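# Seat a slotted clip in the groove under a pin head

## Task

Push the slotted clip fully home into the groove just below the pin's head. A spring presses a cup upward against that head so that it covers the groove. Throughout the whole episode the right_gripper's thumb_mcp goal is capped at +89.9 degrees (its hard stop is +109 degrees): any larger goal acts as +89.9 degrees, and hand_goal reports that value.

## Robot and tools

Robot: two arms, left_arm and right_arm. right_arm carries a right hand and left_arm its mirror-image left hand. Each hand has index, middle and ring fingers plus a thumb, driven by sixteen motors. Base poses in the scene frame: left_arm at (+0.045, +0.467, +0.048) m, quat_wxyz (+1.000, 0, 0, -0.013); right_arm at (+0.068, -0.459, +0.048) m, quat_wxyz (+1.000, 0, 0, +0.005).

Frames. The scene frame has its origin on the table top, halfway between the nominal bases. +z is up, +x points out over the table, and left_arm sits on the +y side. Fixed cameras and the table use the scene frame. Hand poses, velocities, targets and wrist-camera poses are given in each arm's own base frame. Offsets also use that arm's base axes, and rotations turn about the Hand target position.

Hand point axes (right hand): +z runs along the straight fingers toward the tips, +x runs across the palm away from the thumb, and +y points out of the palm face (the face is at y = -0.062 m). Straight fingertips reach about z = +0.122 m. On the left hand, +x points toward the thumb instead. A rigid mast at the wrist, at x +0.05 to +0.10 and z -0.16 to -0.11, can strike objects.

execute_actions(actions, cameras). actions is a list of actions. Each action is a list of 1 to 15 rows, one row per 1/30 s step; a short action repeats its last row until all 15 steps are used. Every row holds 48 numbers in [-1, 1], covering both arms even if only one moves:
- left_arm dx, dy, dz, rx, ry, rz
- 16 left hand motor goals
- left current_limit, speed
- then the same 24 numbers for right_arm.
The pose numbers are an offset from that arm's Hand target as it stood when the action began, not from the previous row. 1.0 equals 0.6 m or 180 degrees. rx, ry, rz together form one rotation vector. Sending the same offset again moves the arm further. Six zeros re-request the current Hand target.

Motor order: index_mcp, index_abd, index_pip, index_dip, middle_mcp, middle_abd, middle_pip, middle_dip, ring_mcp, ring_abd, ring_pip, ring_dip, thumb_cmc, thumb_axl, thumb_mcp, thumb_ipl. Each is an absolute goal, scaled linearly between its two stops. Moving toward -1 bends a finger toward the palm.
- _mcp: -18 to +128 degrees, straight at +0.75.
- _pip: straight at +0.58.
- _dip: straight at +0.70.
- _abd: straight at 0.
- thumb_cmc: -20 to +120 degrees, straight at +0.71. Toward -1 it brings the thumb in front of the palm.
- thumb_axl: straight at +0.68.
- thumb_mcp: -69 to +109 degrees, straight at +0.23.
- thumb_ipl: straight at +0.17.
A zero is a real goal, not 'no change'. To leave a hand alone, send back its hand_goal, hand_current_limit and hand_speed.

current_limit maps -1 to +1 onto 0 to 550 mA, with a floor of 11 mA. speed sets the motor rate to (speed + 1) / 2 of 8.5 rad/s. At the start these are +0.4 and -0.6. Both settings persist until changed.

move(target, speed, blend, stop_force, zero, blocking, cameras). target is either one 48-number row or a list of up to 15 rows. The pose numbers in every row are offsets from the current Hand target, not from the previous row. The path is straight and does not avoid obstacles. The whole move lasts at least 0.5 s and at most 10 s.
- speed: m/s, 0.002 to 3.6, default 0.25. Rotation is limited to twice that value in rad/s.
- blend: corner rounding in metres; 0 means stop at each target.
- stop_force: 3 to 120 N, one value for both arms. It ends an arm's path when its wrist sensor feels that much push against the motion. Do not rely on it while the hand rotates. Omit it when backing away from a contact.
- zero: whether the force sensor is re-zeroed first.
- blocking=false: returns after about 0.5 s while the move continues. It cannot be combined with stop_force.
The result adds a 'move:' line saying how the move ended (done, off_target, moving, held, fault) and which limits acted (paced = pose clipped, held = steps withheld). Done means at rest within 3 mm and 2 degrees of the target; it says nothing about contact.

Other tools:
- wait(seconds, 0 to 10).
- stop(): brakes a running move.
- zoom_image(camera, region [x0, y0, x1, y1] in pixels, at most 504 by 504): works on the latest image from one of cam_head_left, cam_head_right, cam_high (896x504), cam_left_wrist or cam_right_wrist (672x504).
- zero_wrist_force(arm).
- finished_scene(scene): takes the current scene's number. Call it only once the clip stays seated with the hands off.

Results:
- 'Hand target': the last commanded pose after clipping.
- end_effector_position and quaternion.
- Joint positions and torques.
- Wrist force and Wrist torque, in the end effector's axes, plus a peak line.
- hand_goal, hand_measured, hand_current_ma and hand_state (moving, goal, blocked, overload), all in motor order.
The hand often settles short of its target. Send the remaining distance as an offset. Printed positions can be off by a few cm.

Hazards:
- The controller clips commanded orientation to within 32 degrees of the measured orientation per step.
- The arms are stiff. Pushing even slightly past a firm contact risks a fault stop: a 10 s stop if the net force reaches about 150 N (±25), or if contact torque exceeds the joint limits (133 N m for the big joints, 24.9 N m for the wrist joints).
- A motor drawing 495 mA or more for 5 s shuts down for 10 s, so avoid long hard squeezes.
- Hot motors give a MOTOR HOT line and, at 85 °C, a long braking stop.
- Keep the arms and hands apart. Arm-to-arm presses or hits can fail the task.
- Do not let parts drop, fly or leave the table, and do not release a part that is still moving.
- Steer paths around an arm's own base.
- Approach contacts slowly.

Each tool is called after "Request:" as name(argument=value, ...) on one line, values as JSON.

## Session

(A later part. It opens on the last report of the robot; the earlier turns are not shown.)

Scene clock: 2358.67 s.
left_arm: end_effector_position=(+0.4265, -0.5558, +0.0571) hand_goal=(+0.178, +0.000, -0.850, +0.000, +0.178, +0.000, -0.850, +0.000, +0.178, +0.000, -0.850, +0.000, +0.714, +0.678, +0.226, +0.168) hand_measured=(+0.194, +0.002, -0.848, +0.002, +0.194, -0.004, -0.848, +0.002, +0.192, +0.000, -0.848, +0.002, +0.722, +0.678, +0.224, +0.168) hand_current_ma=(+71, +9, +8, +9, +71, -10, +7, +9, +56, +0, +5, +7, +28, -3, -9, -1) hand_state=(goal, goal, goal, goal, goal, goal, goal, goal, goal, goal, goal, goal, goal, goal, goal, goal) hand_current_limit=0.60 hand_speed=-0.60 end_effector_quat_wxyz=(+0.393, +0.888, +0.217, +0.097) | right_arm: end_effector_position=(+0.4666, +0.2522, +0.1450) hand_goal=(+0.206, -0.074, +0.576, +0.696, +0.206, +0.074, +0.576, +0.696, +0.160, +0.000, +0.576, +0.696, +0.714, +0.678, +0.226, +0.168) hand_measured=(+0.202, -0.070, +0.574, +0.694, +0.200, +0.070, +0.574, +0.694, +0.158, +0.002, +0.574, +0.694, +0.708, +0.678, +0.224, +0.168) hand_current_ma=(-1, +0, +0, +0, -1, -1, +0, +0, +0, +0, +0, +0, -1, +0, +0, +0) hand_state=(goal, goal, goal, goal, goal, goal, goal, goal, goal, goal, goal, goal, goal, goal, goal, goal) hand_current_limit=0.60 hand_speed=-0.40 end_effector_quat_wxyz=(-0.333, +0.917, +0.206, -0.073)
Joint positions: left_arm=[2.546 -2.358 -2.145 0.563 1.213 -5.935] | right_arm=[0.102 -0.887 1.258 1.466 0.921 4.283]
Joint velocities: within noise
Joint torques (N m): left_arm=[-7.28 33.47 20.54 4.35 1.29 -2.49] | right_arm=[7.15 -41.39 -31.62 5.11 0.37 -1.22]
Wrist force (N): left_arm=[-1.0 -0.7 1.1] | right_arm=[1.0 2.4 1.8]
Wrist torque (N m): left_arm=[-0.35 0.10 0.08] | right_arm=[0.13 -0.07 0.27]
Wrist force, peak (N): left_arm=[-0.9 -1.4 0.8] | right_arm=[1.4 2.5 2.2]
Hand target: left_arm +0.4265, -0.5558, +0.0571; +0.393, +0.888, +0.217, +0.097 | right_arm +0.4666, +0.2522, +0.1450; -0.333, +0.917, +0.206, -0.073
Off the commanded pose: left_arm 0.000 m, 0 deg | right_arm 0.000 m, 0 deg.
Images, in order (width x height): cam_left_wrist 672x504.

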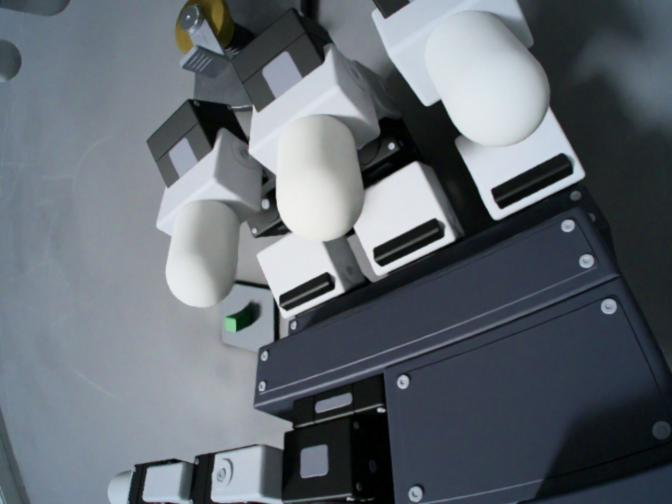

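Request:
move(target=[0.0239,-0.0439,0,0,0,0,0.178,0,-0.85,0.0,0.178,0,-0.85,0.0,0.178,0,-0.85,0.0,0.714,0.678,0.226,0.168,0.6,-0.6,0,0,0,0,0,0,0.2055,-0.074,0.576,0.696,0.2055,0.074,0.576,0.696,0.16,0,0.576,0.696,0.714,0.678,0.226,0.168,0.6,-0.4], speed=0.02, stop_force=5, cameras=["cam_left_wrist"])

Request:
zoom_image(camera="cam_left_wrist", region=[150, 20, 310, 180])

Scene clock: 2371.00 s.
left_arm: end_effector_position=(+0.4409, -0.5821, +0.0571) hand_goal=(+0.178, +0.000, -0.850, +0.000, +0.178, +0.000, -0.850, +0.000, +0.178, +0.000, -0.850, +0.000, +0.714, +0.678, +0.226, +0.168) hand_measured=(+0.194, +0.002, -0.848, +0.002, +0.194, -0.004, -0.848, +0.002, +0.192, +0.000, -0.848, +0.002, +0.722, +0.678, +0.224, +0.168) hand_current_ma=(+71, +9, +8, +9, +71, -10, +7, +9, +56, +0, +5, +7, +28, -3, -9, -1) hand_state=(goal, goal, goal, goal, goal, goal, goal, goal, goal, goal, goal, goal, goal, goal, goal, goal) hand_current_limit=0.60 hand_speed=-0.60 end_effector_quat_wxyz=(+0.393, +0.888, +0.217, +0.097) | right_arm: end_effector_position=(+0.4666, +0.2522, +0.1450) hand_goal=(+0.206, -0.074, +0.576, +0.696, +0.206, +0.074, +0.576, +0.696, +0.160, +0.000, +0.576, +0.696, +0.714, +0.678, +0.226, +0.168) hand_measured=(+0.202, -0.070, +0.574, +0.694, +0.200, +0.070, +0.574, +0.694, +0.158, +0.002, +0.574, +0.694, +0.708, +0.678, +0.224, +0.168) hand_current_ma=(-1, +0, +0, +0, -1, -1, +0, +0, +0, +0, +0, +0, -1, +0, +0, +0) hand_state=(goal, goal, goal, goal, goal, goal, goal, goal, goal, goal, goal, goal, goal, goal, goal, goal) hand_current_limit=0.60 hand_speed=-0.40 end_effector_quat_wxyz=(-0.333, +0.917, +0.206, -0.073)
Joint positions: left_arm=[2.518 -2.38 -2.059 0.505 1.233 -5.956] | right_arm=[0.102 -0.887 1.258 1.466 0.921 4.283]
Joint torques (N m): left_arm=[-6.85 35.57 22.53 1.19 1.44 -2.74] | right_arm=[6.72 -41.45 -31.19 5.12 0.4 -1.27]
Wrist force (N): left_arm=[-1.2 -0.6 0.8] | right_arm=[1.5 2.1 1.9]
Wrist torque (N m): left_arm=[-0.32 0.09 0.05] | right_arm=[0.07 -0.14 0.31]
Wrist force, peak (N): left_arm=[-1.3 -0.7 1.3] | right_arm=[1.3 2.7 2.0]
Hand target: left_arm +0.4409, -0.5821, +0.0571; +0.393, +0.888, +0.217, +0.097 | right_arm +0.4666, +0.2522, +0.1450; -0.333, +0.917, +0.206, -0.073
Off the commanded pose: left_arm 0.000 m, 0 deg | right_arm 0.000 m, 0 deg.
move: done
Images, in order (width x height): cam_left_wrist 672x504.

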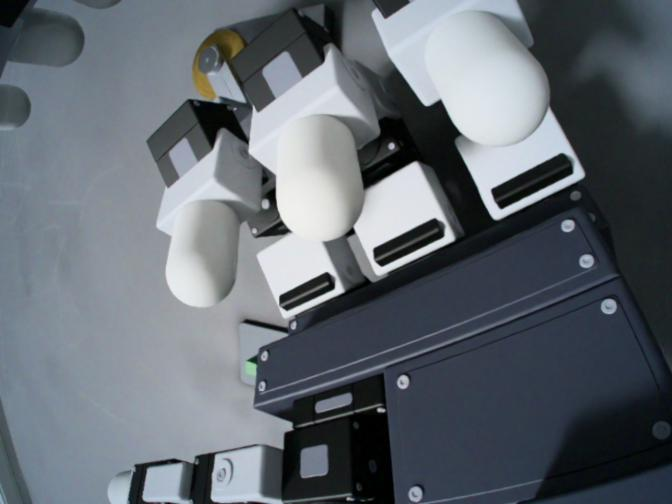

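Scaled by 3.150 from the camera's 672x504 image, which has a finer 960x720 frame.

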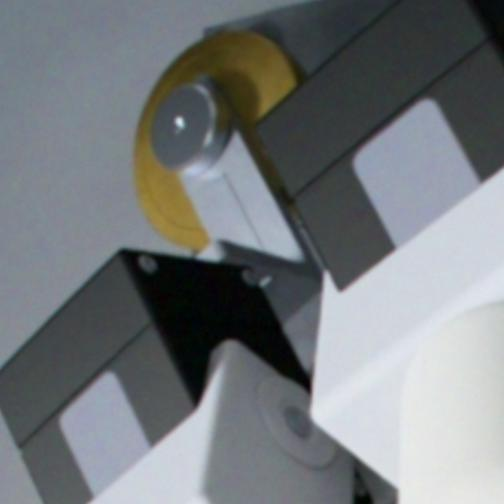

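Request:
wait(seconds=0, cameras=["cam_head_left","cam_head_right","cam_high"])

Request:
zoom_image(camera="cam_high", region=[310, 240, 410, 340])

Request:
zoom_image(camera="cam_head_left", region=[440, 320, 540, 420])

Request:
zoom_image(camera="cam_head_right", region=[450, 330, 550, 430])

Scene clock: 2436.13 s.
left_arm: end_effector_position=(+0.4409, -0.5821, +0.0571) hand_goal=(+0.178, +0.000, -0.850, +0.000, +0.178, +0.000, -0.850, +0.000, +0.178, +0.000, -0.850, +0.000, +0.714, +0.678, +0.226, +0.168) hand_measured=(+0.194, +0.002, -0.848, +0.002, +0.194, -0.004, -0.848, +0.002, +0.192, +0.000, -0.848, +0.002, +0.722, +0.678, +0.224, +0.168) hand_current_ma=(+71, +9, +8, +9, +71, -10, +7, +9, +56, +0, +5, +7, +28, -3, -9, -1) hand_state=(goal, goal, goal, goal, goal, goal, goal, goal, goal, goal, goal, goal, goal, goal, goal, goal) hand_current_limit=0.60 hand_speed=-0.60 end_effector_quat_wxyz=(+0.393, +0.888, +0.217, +0.097) | right_arm: end_effector_position=(+0.4666, +0.2522, +0.1450) hand_goal=(+0.206, -0.074, +0.576, +0.696, +0.206, +0.074, +0.576, +0.696, +0.160, +0.000, +0.576, +0.696, +0.714, +0.678, +0.226, +0.168) hand_measured=(+0.202, -0.070, +0.574, +0.694, +0.200, +0.070, +0.574, +0.694, +0.158, +0.002, +0.574, +0.694, +0.708, +0.678, +0.224, +0.168) hand_current_ma=(-1, +0, +0, +0, -1, -1, +0, +0, +0, +0, +0, +0, -1, +0, +0, +0) hand_state=(goal, goal, goal, goal, goal, goal, goal, goal, goal, goal, goal, goal, goal, goal, goal, goal) hand_current_limit=0.60 hand_speed=-0.40 end_effector_quat_wxyz=(-0.333, +0.917, +0.206, -0.073)
Joint positions: left_arm=[2.518 -2.38 -2.059 0.505 1.233 -5.956] | right_arm=[0.102 -0.887 1.258 1.466 0.921 4.283]
Joint torques (N m): left_arm=[-7.46 35.52 22.22 1.26 1.45 -2.72] | right_arm=[6.88 -41.85 -31.41 5.09 0.3 -1.2]
Wrist force (N): left_arm=[-1.2 -0.5 1.6] | right_arm=[1.2 2.4 1.8]
Wrist torque (N m): left_arm=[-0.38 0.11 0.05] | right_arm=[0.13 -0.09 0.29]
Wrist force, peak (N): left_arm=[-1.2 -0.5 1.6] | right_arm=[1.4 2.8 2.0]
Hand target: left_arm +0.4409, -0.5821, +0.0571; +0.393, +0.888, +0.217, +0.097 | right_arm +0.4666, +0.2522, +0.1450; -0.333, +0.917, +0.206, -0.073
Off the commanded pose: left_arm 0.000 m, 0 deg | right_arm 0.000 m, 0 deg.
Images, in order (width x height): cam_head_left 896x504, cam_head_right 896x504, cam_high 896x504.

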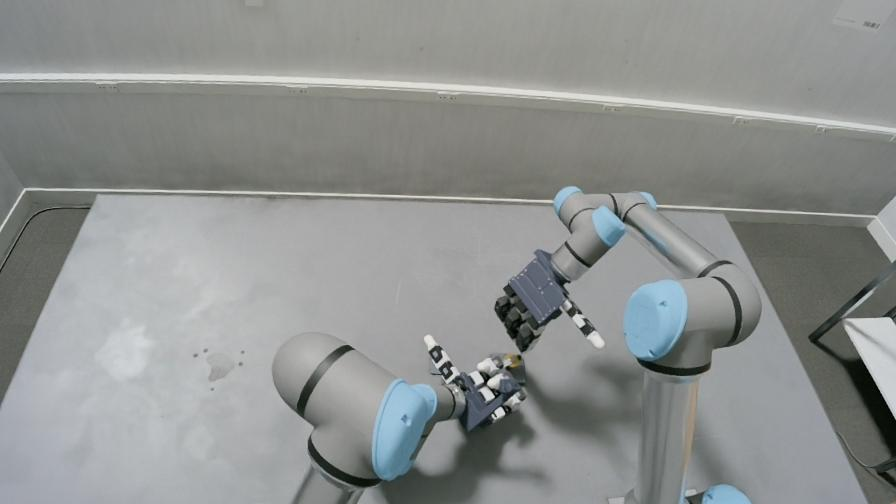

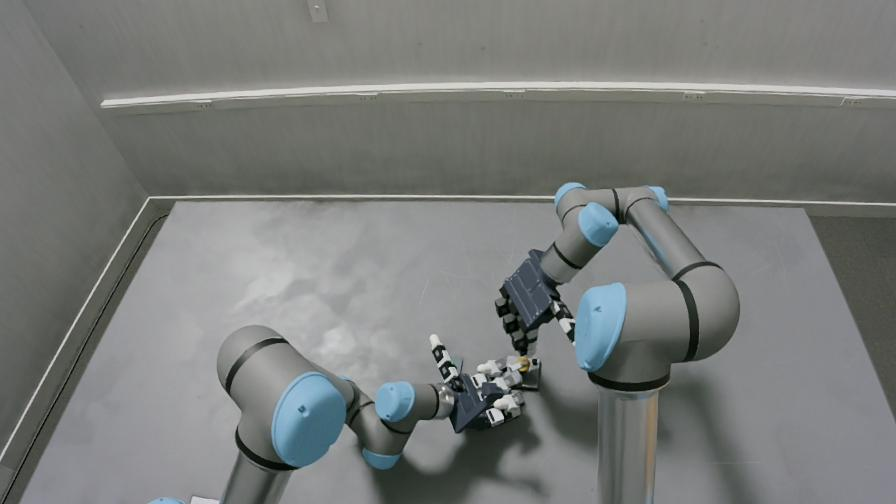

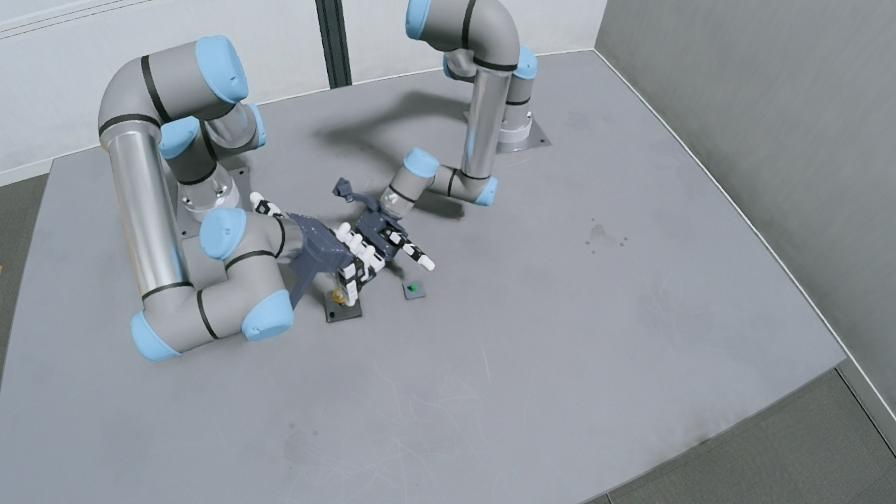

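Scaled by 5.040.

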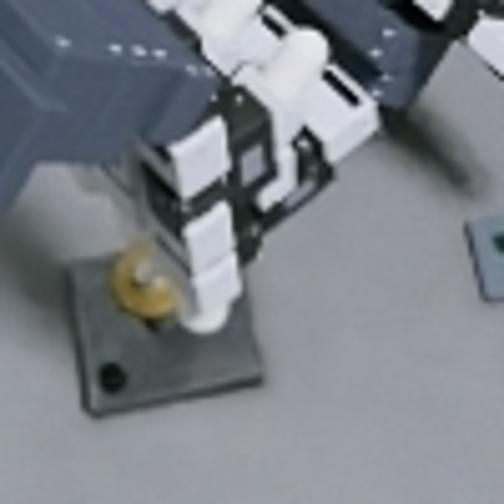

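Scaled by 5.040.

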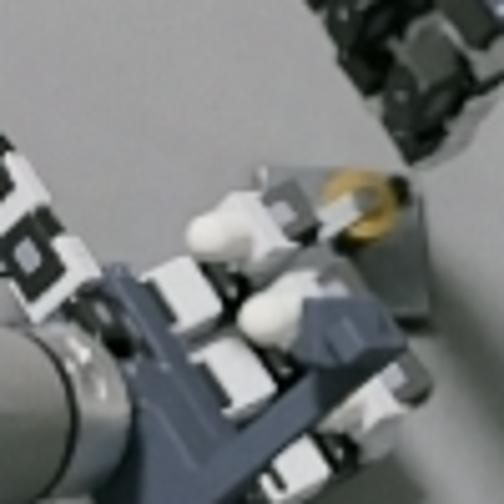

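Scaled by 5.040.

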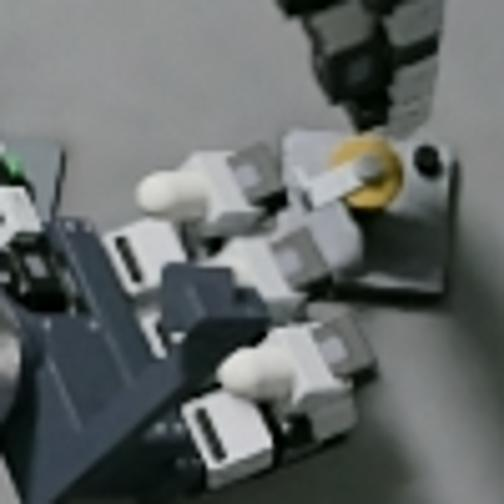

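Request:
move(target=[[0.0022,0.0012,0,0,0,0,0.178,0,-0.85,0.0,0.178,0,-0.85,0.0,0.178,0,-0.85,0.0,0.714,0.678,0.226,0.168,0.6,-0.6,0,0,0,0,0,0,0.2055,-0.074,0.576,0.696,0.2055,0.074,0.576,0.696,0.16,0,0.576,0.696,0.714,0.678,0.226,0.168,0.6,-0.4],[0.0189,-0.0296,0,0,0,0,0.178,0,-0.85,0.0,0.178,0,-0.85,0.0,0.178,0,-0.85,0.0,0.714,0.678,0.226,0.168,0.6,-0.6,0,0,0,0,0,0,0.2055,-0.074,0.576,0.696,0.2055,0.074,0.576,0.696,0.16,0,0.576,0.696,0.714,0.678,0.226,0.168,0.6,-0.4]], speed=0.008, stop_force=3, cameras=["cam_left_wrist"])

Request:
zoom_image(camera="cam_left_wrist", region=[150, 20, 310, 180])

Scene clock: 2452.13 s.
left_arm: end_effector_position=(+0.4522, -0.5999, +0.0571) hand_goal=(+0.178, +0.000, -0.850, +0.000, +0.178, +0.000, -0.850, +0.000, +0.178, +0.000, -0.850, +0.000, +0.714, +0.678, +0.226, +0.168) hand_measured=(+0.194, +0.002, -0.848, +0.002, +0.194, -0.004, -0.848, +0.002, +0.192, +0.000, -0.848, +0.002, +0.722, +0.678, +0.224, +0.168) hand_current_ma=(+67, +9, +8, +9, +71, -10, +7, +9, +56, +0, +5, +7, +28, -3, -9, -1) hand_state=(goal, goal, goal, goal, goal, goal, goal, goal, goal, goal, goal, goal, goal, goal, goal, goal) hand_current_limit=0.60 hand_speed=-0.60 end_effector_quat_wxyz=(+0.393, +0.888, +0.217, +0.097) | right_arm: end_effector_position=(+0.4666, +0.2522, +0.1450) hand_goal=(+0.206, -0.074, +0.576, +0.696, +0.206, +0.074, +0.576, +0.696, +0.160, +0.000, +0.576, +0.696, +0.714, +0.678, +0.226, +0.168) hand_measured=(+0.202, -0.070, +0.574, +0.694, +0.200, +0.070, +0.574, +0.694, +0.158, +0.002, +0.574, +0.694, +0.708, +0.678, +0.224, +0.168) hand_current_ma=(-1, +0, +0, +0, -1, -1, +0, +0, +0, +0, +0, +0, -1, +0, +0, +0) hand_state=(goal, goal, goal, goal, goal, goal, goal, goal, goal, goal, goal, goal, goal, goal, goal, goal) hand_current_limit=0.60 hand_speed=-0.40 end_effector_quat_wxyz=(-0.333, +0.917, +0.206, -0.073)
Joint positions: left_arm=[2.502 -2.398 -1.996 0.464 1.244 -5.968] | right_arm=[0.102 -0.887 1.258 1.466 0.921 4.283]
Joint torques (N m): left_arm=[-8.28 37.42 23.89 1.28 1.45 -2.72] | right_arm=[7.49 -42.1 -30.9 4.97 0.13 -1.14]
Wrist force (N): left_arm=[-1.0 -0.5 1.1] | right_arm=[1.4 2.3 1.9]
Wrist torque (N m): left_arm=[-0.34 0.05 0.08] | right_arm=[0.11 -0.12 0.30]
Wrist force, peak (N): left_arm=[-1.1 -0.7 1.6] | right_arm=[1.6 2.7 2.0]
Hand target: left_arm +0.4522, -0.5999, +0.0571; +0.393, +0.888, +0.217, +0.097 | right_arm +0.4666, +0.2522, +0.1450; -0.333, +0.917, +0.206, -0.073
Off the commanded pose: left_arm 0.000 m, 0 deg | right_arm 0.000 m, 0 deg.
move: done
Images, in order (width x height): cam_left_wrist 672x504.

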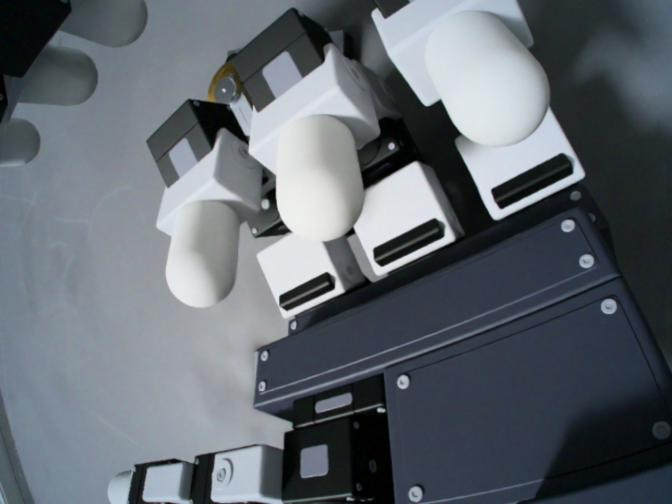

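Scaled by 3.150 from the camera's 672x504 image, which has a finer 960x720 frame.

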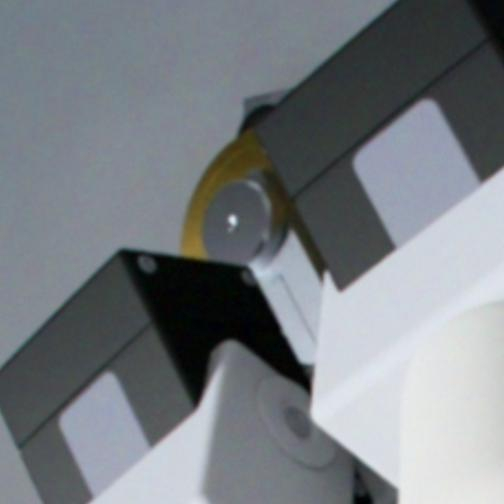

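Request:
move(target=[0.01195,-0.02196,0,0,0,0,0.178,0,-0.85,0.0,0.178,0,-0.85,0.0,0.178,0,-0.85,0.0,0.714,0.678,0.226,0.168,0.6,-0.6,0,0,0,0,0,0,0.2055,-0.074,0.576,0.696,0.2055,0.074,0.576,0.696,0.16,0,0.576,0.696,0.714,0.678,0.226,0.168,0.6,-0.4], speed=0.005, stop_force=3, cameras=["cam_left_wrist"])

Request:
zoom_image(camera="cam_left_wrist", region=[190, 50, 290, 150])

Scene clock: 2466.13 s.
left_arm: end_effector_position=(+0.4530, -0.6013, +0.0571) hand_goal=(+0.178, +0.000, -0.850, +0.000, +0.178, +0.000, -0.850, +0.000, +0.178, +0.000, -0.850, +0.000, +0.714, +0.678, +0.226, +0.168) hand_measured=(+0.192, +0.004, -0.848, +0.002, +0.194, -0.004, -0.848, +0.002, +0.192, +0.000, -0.848, +0.002, +0.722, +0.678, +0.224, +0.168) hand_current_ma=(+60, +10, +8, +9, +71, -10, +7, +9, +56, +0, +5, +7, +28, -3, -9, -1) hand_state=(goal, goal, goal, goal, goal, goal, goal, goal, goal, goal, goal, goal, goal, goal, goal, goal) hand_current_limit=0.60 hand_speed=-0.60 end_effector_quat_wxyz=(+0.393, +0.888, +0.217, +0.097) | right_arm: end_effector_position=(+0.4666, +0.2522, +0.1450) hand_goal=(+0.206, -0.074, +0.576, +0.696, +0.206, +0.074, +0.576, +0.696, +0.160, +0.000, +0.576, +0.696, +0.714, +0.678, +0.226, +0.168) hand_measured=(+0.202, -0.070, +0.574, +0.694, +0.200, +0.070, +0.574, +0.694, +0.158, +0.002, +0.574, +0.694, +0.708, +0.678, +0.224, +0.168) hand_current_ma=(-1, +0, +0, +0, -1, -1, +0, +0, +0, +0, +0, +0, -1, +0, +0, +0) hand_state=(goal, goal, goal, goal, goal, goal, goal, goal, goal, goal, goal, goal, goal, goal, goal, goal) hand_current_limit=0.60 hand_speed=-0.40 end_effector_quat_wxyz=(-0.333, +0.917, +0.206, -0.073)
Joint positions: left_arm=[2.501 -2.399 -1.991 0.461 1.244 -5.969] | right_arm=[0.102 -0.887 1.258 1.466 0.921 4.283]
Joint torques (N m): left_arm=[10.83 50.76 -1.45 4.51 -2.22 2.61] | right_arm=[7.95 -41.14 -31.52 5.1 0.12 -1.28]
Wrist force (N): left_arm=[-0.7 -2.7 -1.1] | right_arm=[1.3 2.6 1.5]
Wrist torque (N m): left_arm=[-0.26 0.07 0.06] | right_arm=[0.18 -0.10 0.30]
Wrist force, peak (N): left_arm=[-1.7 -5.8 -4.7] | right_arm=[1.4 2.7 2.1]
Hand target: left_arm +0.4530, -0.6013, +0.0571; +0.393, +0.888, +0.217, +0.097 (not the last commanded pose) | right_arm +0.4666, +0.2522, +0.1450; -0.333, +0.917, +0.206, -0.073
Off the commanded pose: left_arm 0.013 m, 0 deg | right_arm 0.000 m, 0 deg.
move: contact (left_arm)
Images, in order (width x height): cam_left_wrist 672x504.

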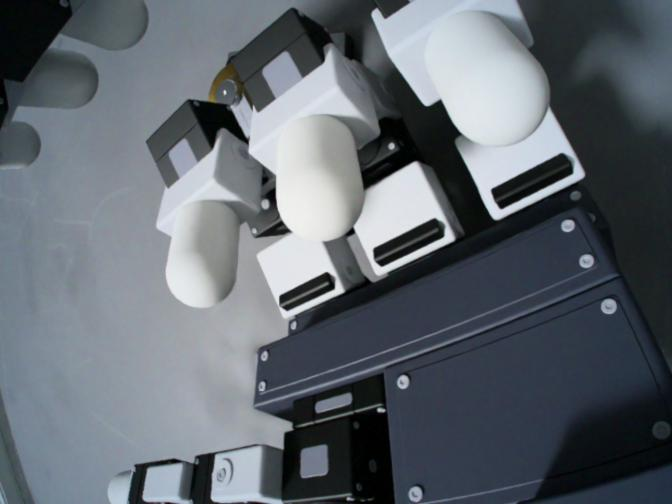

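Scaled by 5.040 from the camera's 672x504 image, which has a finer 960x720 frame.

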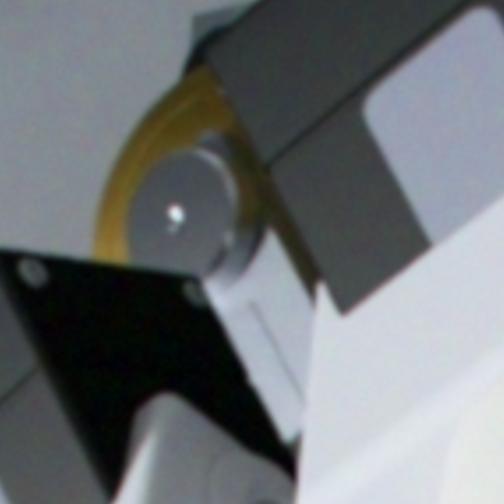

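Request:
move(target=[0.0064,-0.0117,0,0,0,0,0.178,0,-0.85,0.0,0.178,0,-0.85,0.0,0.178,0,-0.85,0.0,0.714,0.678,0.226,0.168,0.6,-0.6,0,0,0,0,0,0,0.2055,-0.074,0.576,0.696,0.2055,0.074,0.576,0.696,0.16,0,0.576,0.696,0.714,0.678,0.226,0.168,0.6,-0.4], speed=0.004, stop_force=10, cameras=["cam_left_wrist"])

Request:
zoom_image(camera="cam_left_wrist", region=[190, 50, 290, 150])

Scene clock: 2471.53 s.
left_arm: end_effector_position=(+0.4532, -0.6015, +0.0571) hand_goal=(+0.178, +0.000, -0.850, +0.000, +0.178, +0.000, -0.850, +0.000, +0.178, +0.000, -0.850, +0.000, +0.714, +0.678, +0.226, +0.168) hand_measured=(+0.190, +0.012, -0.842, +0.002, +0.194, -0.004, -0.848, +0.002, +0.192, +0.000, -0.848, +0.002, +0.722, +0.678, +0.224, +0.168) hand_current_ma=(+53, +39, +32, +9, +71, -10, +7, +9, +56, +0, +5, +7, +28, -3, -9, -1) hand_state=(goal, goal, goal, goal, goal, goal, goal, goal, goal, goal, goal, goal, goal, goal, goal, goal) hand_current_limit=0.60 hand_speed=-0.60 end_effector_quat_wxyz=(+0.393, +0.888, +0.217, +0.097) | right_arm: end_effector_position=(+0.4666, +0.2522, +0.1450) hand_goal=(+0.206, -0.074, +0.576, +0.696, +0.206, +0.074, +0.576, +0.696, +0.160, +0.000, +0.576, +0.696, +0.714, +0.678, +0.226, +0.168) hand_measured=(+0.202, -0.070, +0.574, +0.694, +0.200, +0.070, +0.574, +0.694, +0.158, +0.002, +0.574, +0.694, +0.708, +0.678, +0.224, +0.168) hand_current_ma=(-1, +0, +0, +0, -1, -1, +0, +0, +0, +0, +0, +0, -1, +0, +0, +0) hand_state=(goal, goal, goal, goal, goal, goal, goal, goal, goal, goal, goal, goal, goal, goal, goal, goal) hand_current_limit=0.60 hand_speed=-0.40 end_effector_quat_wxyz=(-0.333, +0.917, +0.206, -0.073)
Joint positions: left_arm=[2.501 -2.399 -1.99 0.46 1.245 -5.969] | right_arm=[0.102 -0.887 1.258 1.466 0.921 4.283]
Joint torques (N m): left_arm=[9.95 50.63 2.07 4.71 -2.79 2.7] | right_arm=[7.86 -41.57 -31.62 4.98 0.08 -1.09]
Wrist force (N): left_arm=[-1.0 -7.9 -6.4] | right_arm=[1.6 2.8 1.8]
Wrist torque (N m): left_arm=[-0.03 0.23 -0.07] | right_arm=[0.18 -0.15 0.33]
Wrist force, peak (N): left_arm=[-2.1 -12.3 -11.5] | right_arm=[1.4 2.6 2.2]
Hand target: left_arm +0.4532, -0.6015, +0.0571; +0.393, +0.888, +0.217, +0.097 (not the last commanded pose) | right_arm +0.4666, +0.2522, +0.1450; -0.333, +0.917, +0.206, -0.073
Off the commanded pose: left_arm 0.008 m, 0 deg | right_arm 0.000 m, 0 deg.
move: contact (left_arm)
Images, in order (width x height): cam_left_wrist 672x504.

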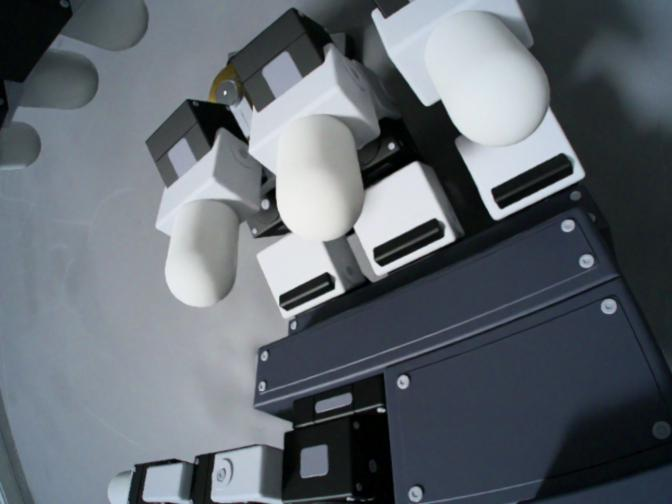

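Scaled by 5.040 from the camera's 672x504 image, which has a finer 960x720 frame.

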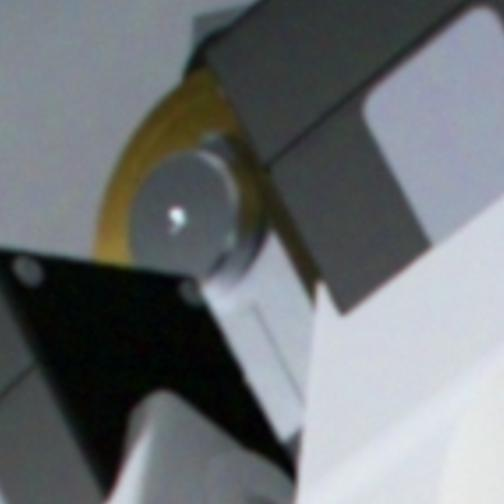

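Request:
move(target=[[-0.012,0.022,0,0,0,0,0.178,0,-0.85,0.0,0.178,0,-0.85,0.0,0.178,0,-0.85,0.0,0.714,0.678,0.226,0.168,0.6,-0.6,0,0,0,0,0,0,0.2055,-0.074,0.576,0.696,0.2055,0.074,0.576,0.696,0.16,0,0.576,0.696,0.714,0.678,0.226,0.168,0.6,-0.4],[-0.06,0.11,0.06,0,0,0,0.178,0,-0.85,0.0,0.178,0,-0.85,0.0,0.178,0,-0.85,0.0,0.714,0.678,0.226,0.168,0.6,-0.6,0.05,0,0.10,0,0,0,0.2055,-0.074,0.576,0.696,0.2055,0.074,0.576,0.696,0.16,0,0.576,0.696,0.714,0.678,0.226,0.168,0.6,-0.4]], speed=[0.02,0.08], blend=[0.004,0], cameras=["all"])

Request:
zoom_image(camera="cam_head_left", region=[490, 340, 530, 380])

Request:
zoom_image(camera="cam_head_right", region=[500, 350, 540, 390])

Request:
zoom_image(camera="cam_left_wrist", region=[150, 0, 260, 80])

Scene clock: 2481.70 s.
left_arm: end_effector_position=(+0.4172, -0.5356, +0.0930) hand_goal=(+0.178, +0.000, -0.850, +0.000, +0.178, +0.000, -0.850, +0.000, +0.178, +0.000, -0.850, +0.000, +0.714, +0.678, +0.226, +0.168) hand_measured=(+0.190, +0.004, -0.848, +0.002, +0.194, -0.004, -0.848, +0.002, +0.192, +0.000, -0.848, +0.002, +0.722, +0.678, +0.224, +0.168) hand_current_ma=(+53, +9, +8, +9, +71, -10, +7, +9, +56, +0, +5, +7, +28, -3, -9, -1) hand_state=(goal, goal, goal, goal, goal, goal, goal, goal, goal, goal, goal, goal, goal, goal, goal, goal) hand_current_limit=0.60 hand_speed=-0.60 end_effector_quat_wxyz=(+0.393, +0.888, +0.217, +0.097) | right_arm: end_effector_position=(+0.4966, +0.2522, +0.2050) hand_goal=(+0.206, -0.074, +0.576, +0.696, +0.206, +0.074, +0.576, +0.696, +0.160, +0.000, +0.576, +0.696, +0.714, +0.678, +0.226, +0.168) hand_measured=(+0.202, -0.070, +0.574, +0.694, +0.200, +0.070, +0.574, +0.694, +0.158, +0.002, +0.574, +0.694, +0.708, +0.678, +0.224, +0.168) hand_current_ma=(-1, +0, +0, +0, -1, -1, +0, +0, +0, +0, +0, +0, -1, +0, +0, +0) hand_state=(goal, goal, goal, goal, goal, goal, goal, goal, goal, goal, goal, goal, goal, goal, goal, goal) hand_current_limit=0.60 hand_speed=-0.40 end_effector_quat_wxyz=(-0.333, +0.917, +0.206, -0.073)
Joint positions: left_arm=[2.573 -2.241 -2.225 0.518 1.194 -5.914] | right_arm=[0.097 -0.858 1.05 1.65 0.923 4.276]
Joint torques (N m): left_arm=[10.4 43.17 -4.01 4.42 -2.16 2.48] | right_arm=[-10.96 -38.57 -33.41 5.61 0.82 -1.25]
Wrist force (N): left_arm=[-0.7 -0.7 1.2] | right_arm=[1.1 2.4 1.6]
Wrist torque (N m): left_arm=[-0.38 0.05 0.04] | right_arm=[0.15 -0.09 0.42]
Wrist force, peak (N): left_arm=[-1.0 -8.2 -6.6] | right_arm=[1.6 2.8 2.1]
Hand target: left_arm +0.4172, -0.5355, +0.0931; +0.393, +0.888, +0.217, +0.097 | right_arm +0.4966, +0.2522, +0.2050; -0.333, +0.917, +0.206, -0.073
Off the commanded pose: left_arm 0.000 m, 0 deg | right_arm 0.000 m, 0 deg.
move: done

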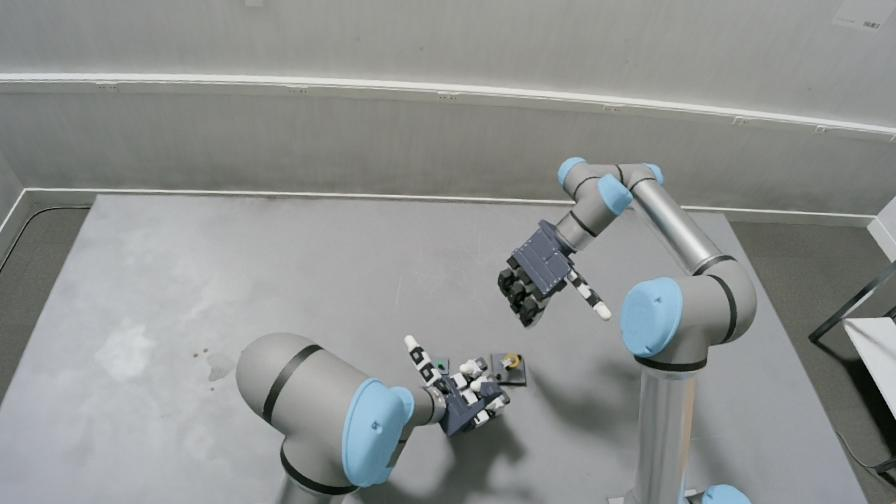

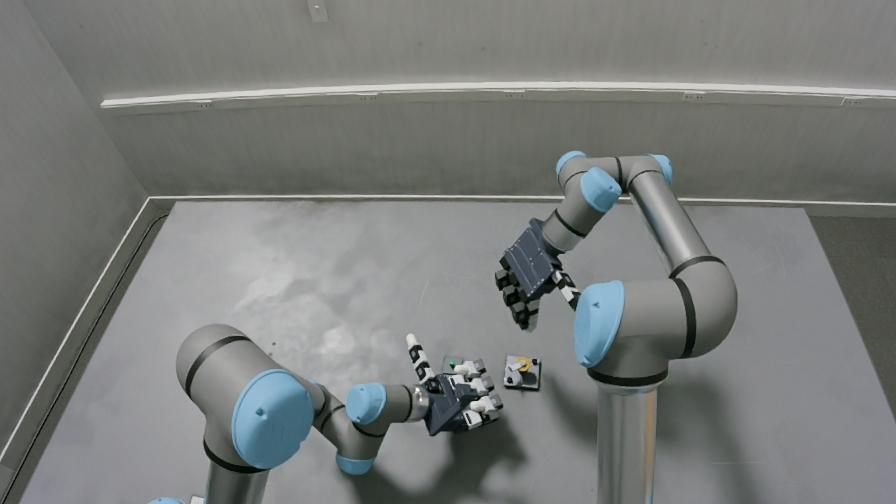

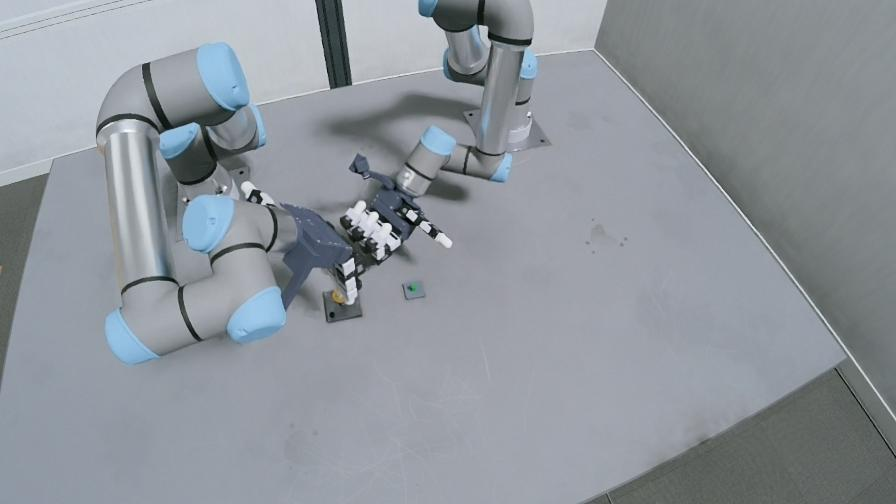

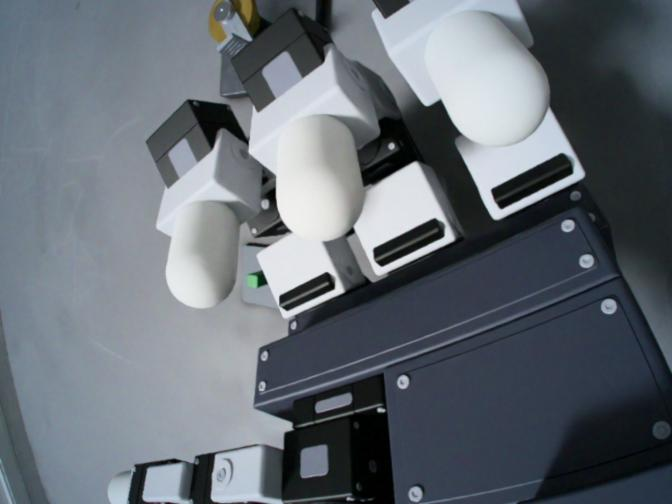

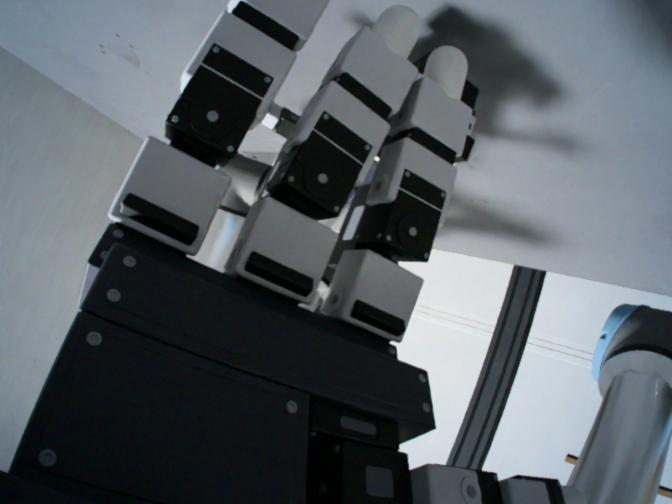

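Scaled by 12.600.

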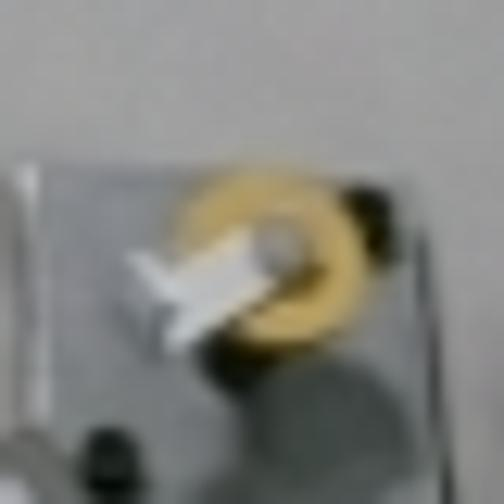

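Scaled by 12.600.

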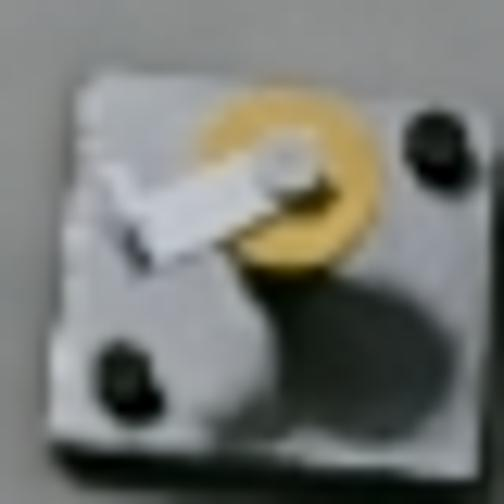

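Scaled by 4.582 from the camera's 672x504 image, which has a finer 960x720 frame.

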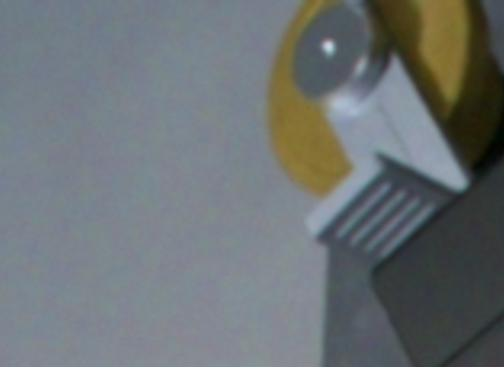

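Request:
finished_scene(scene=2)

The scene is finished: the task was done.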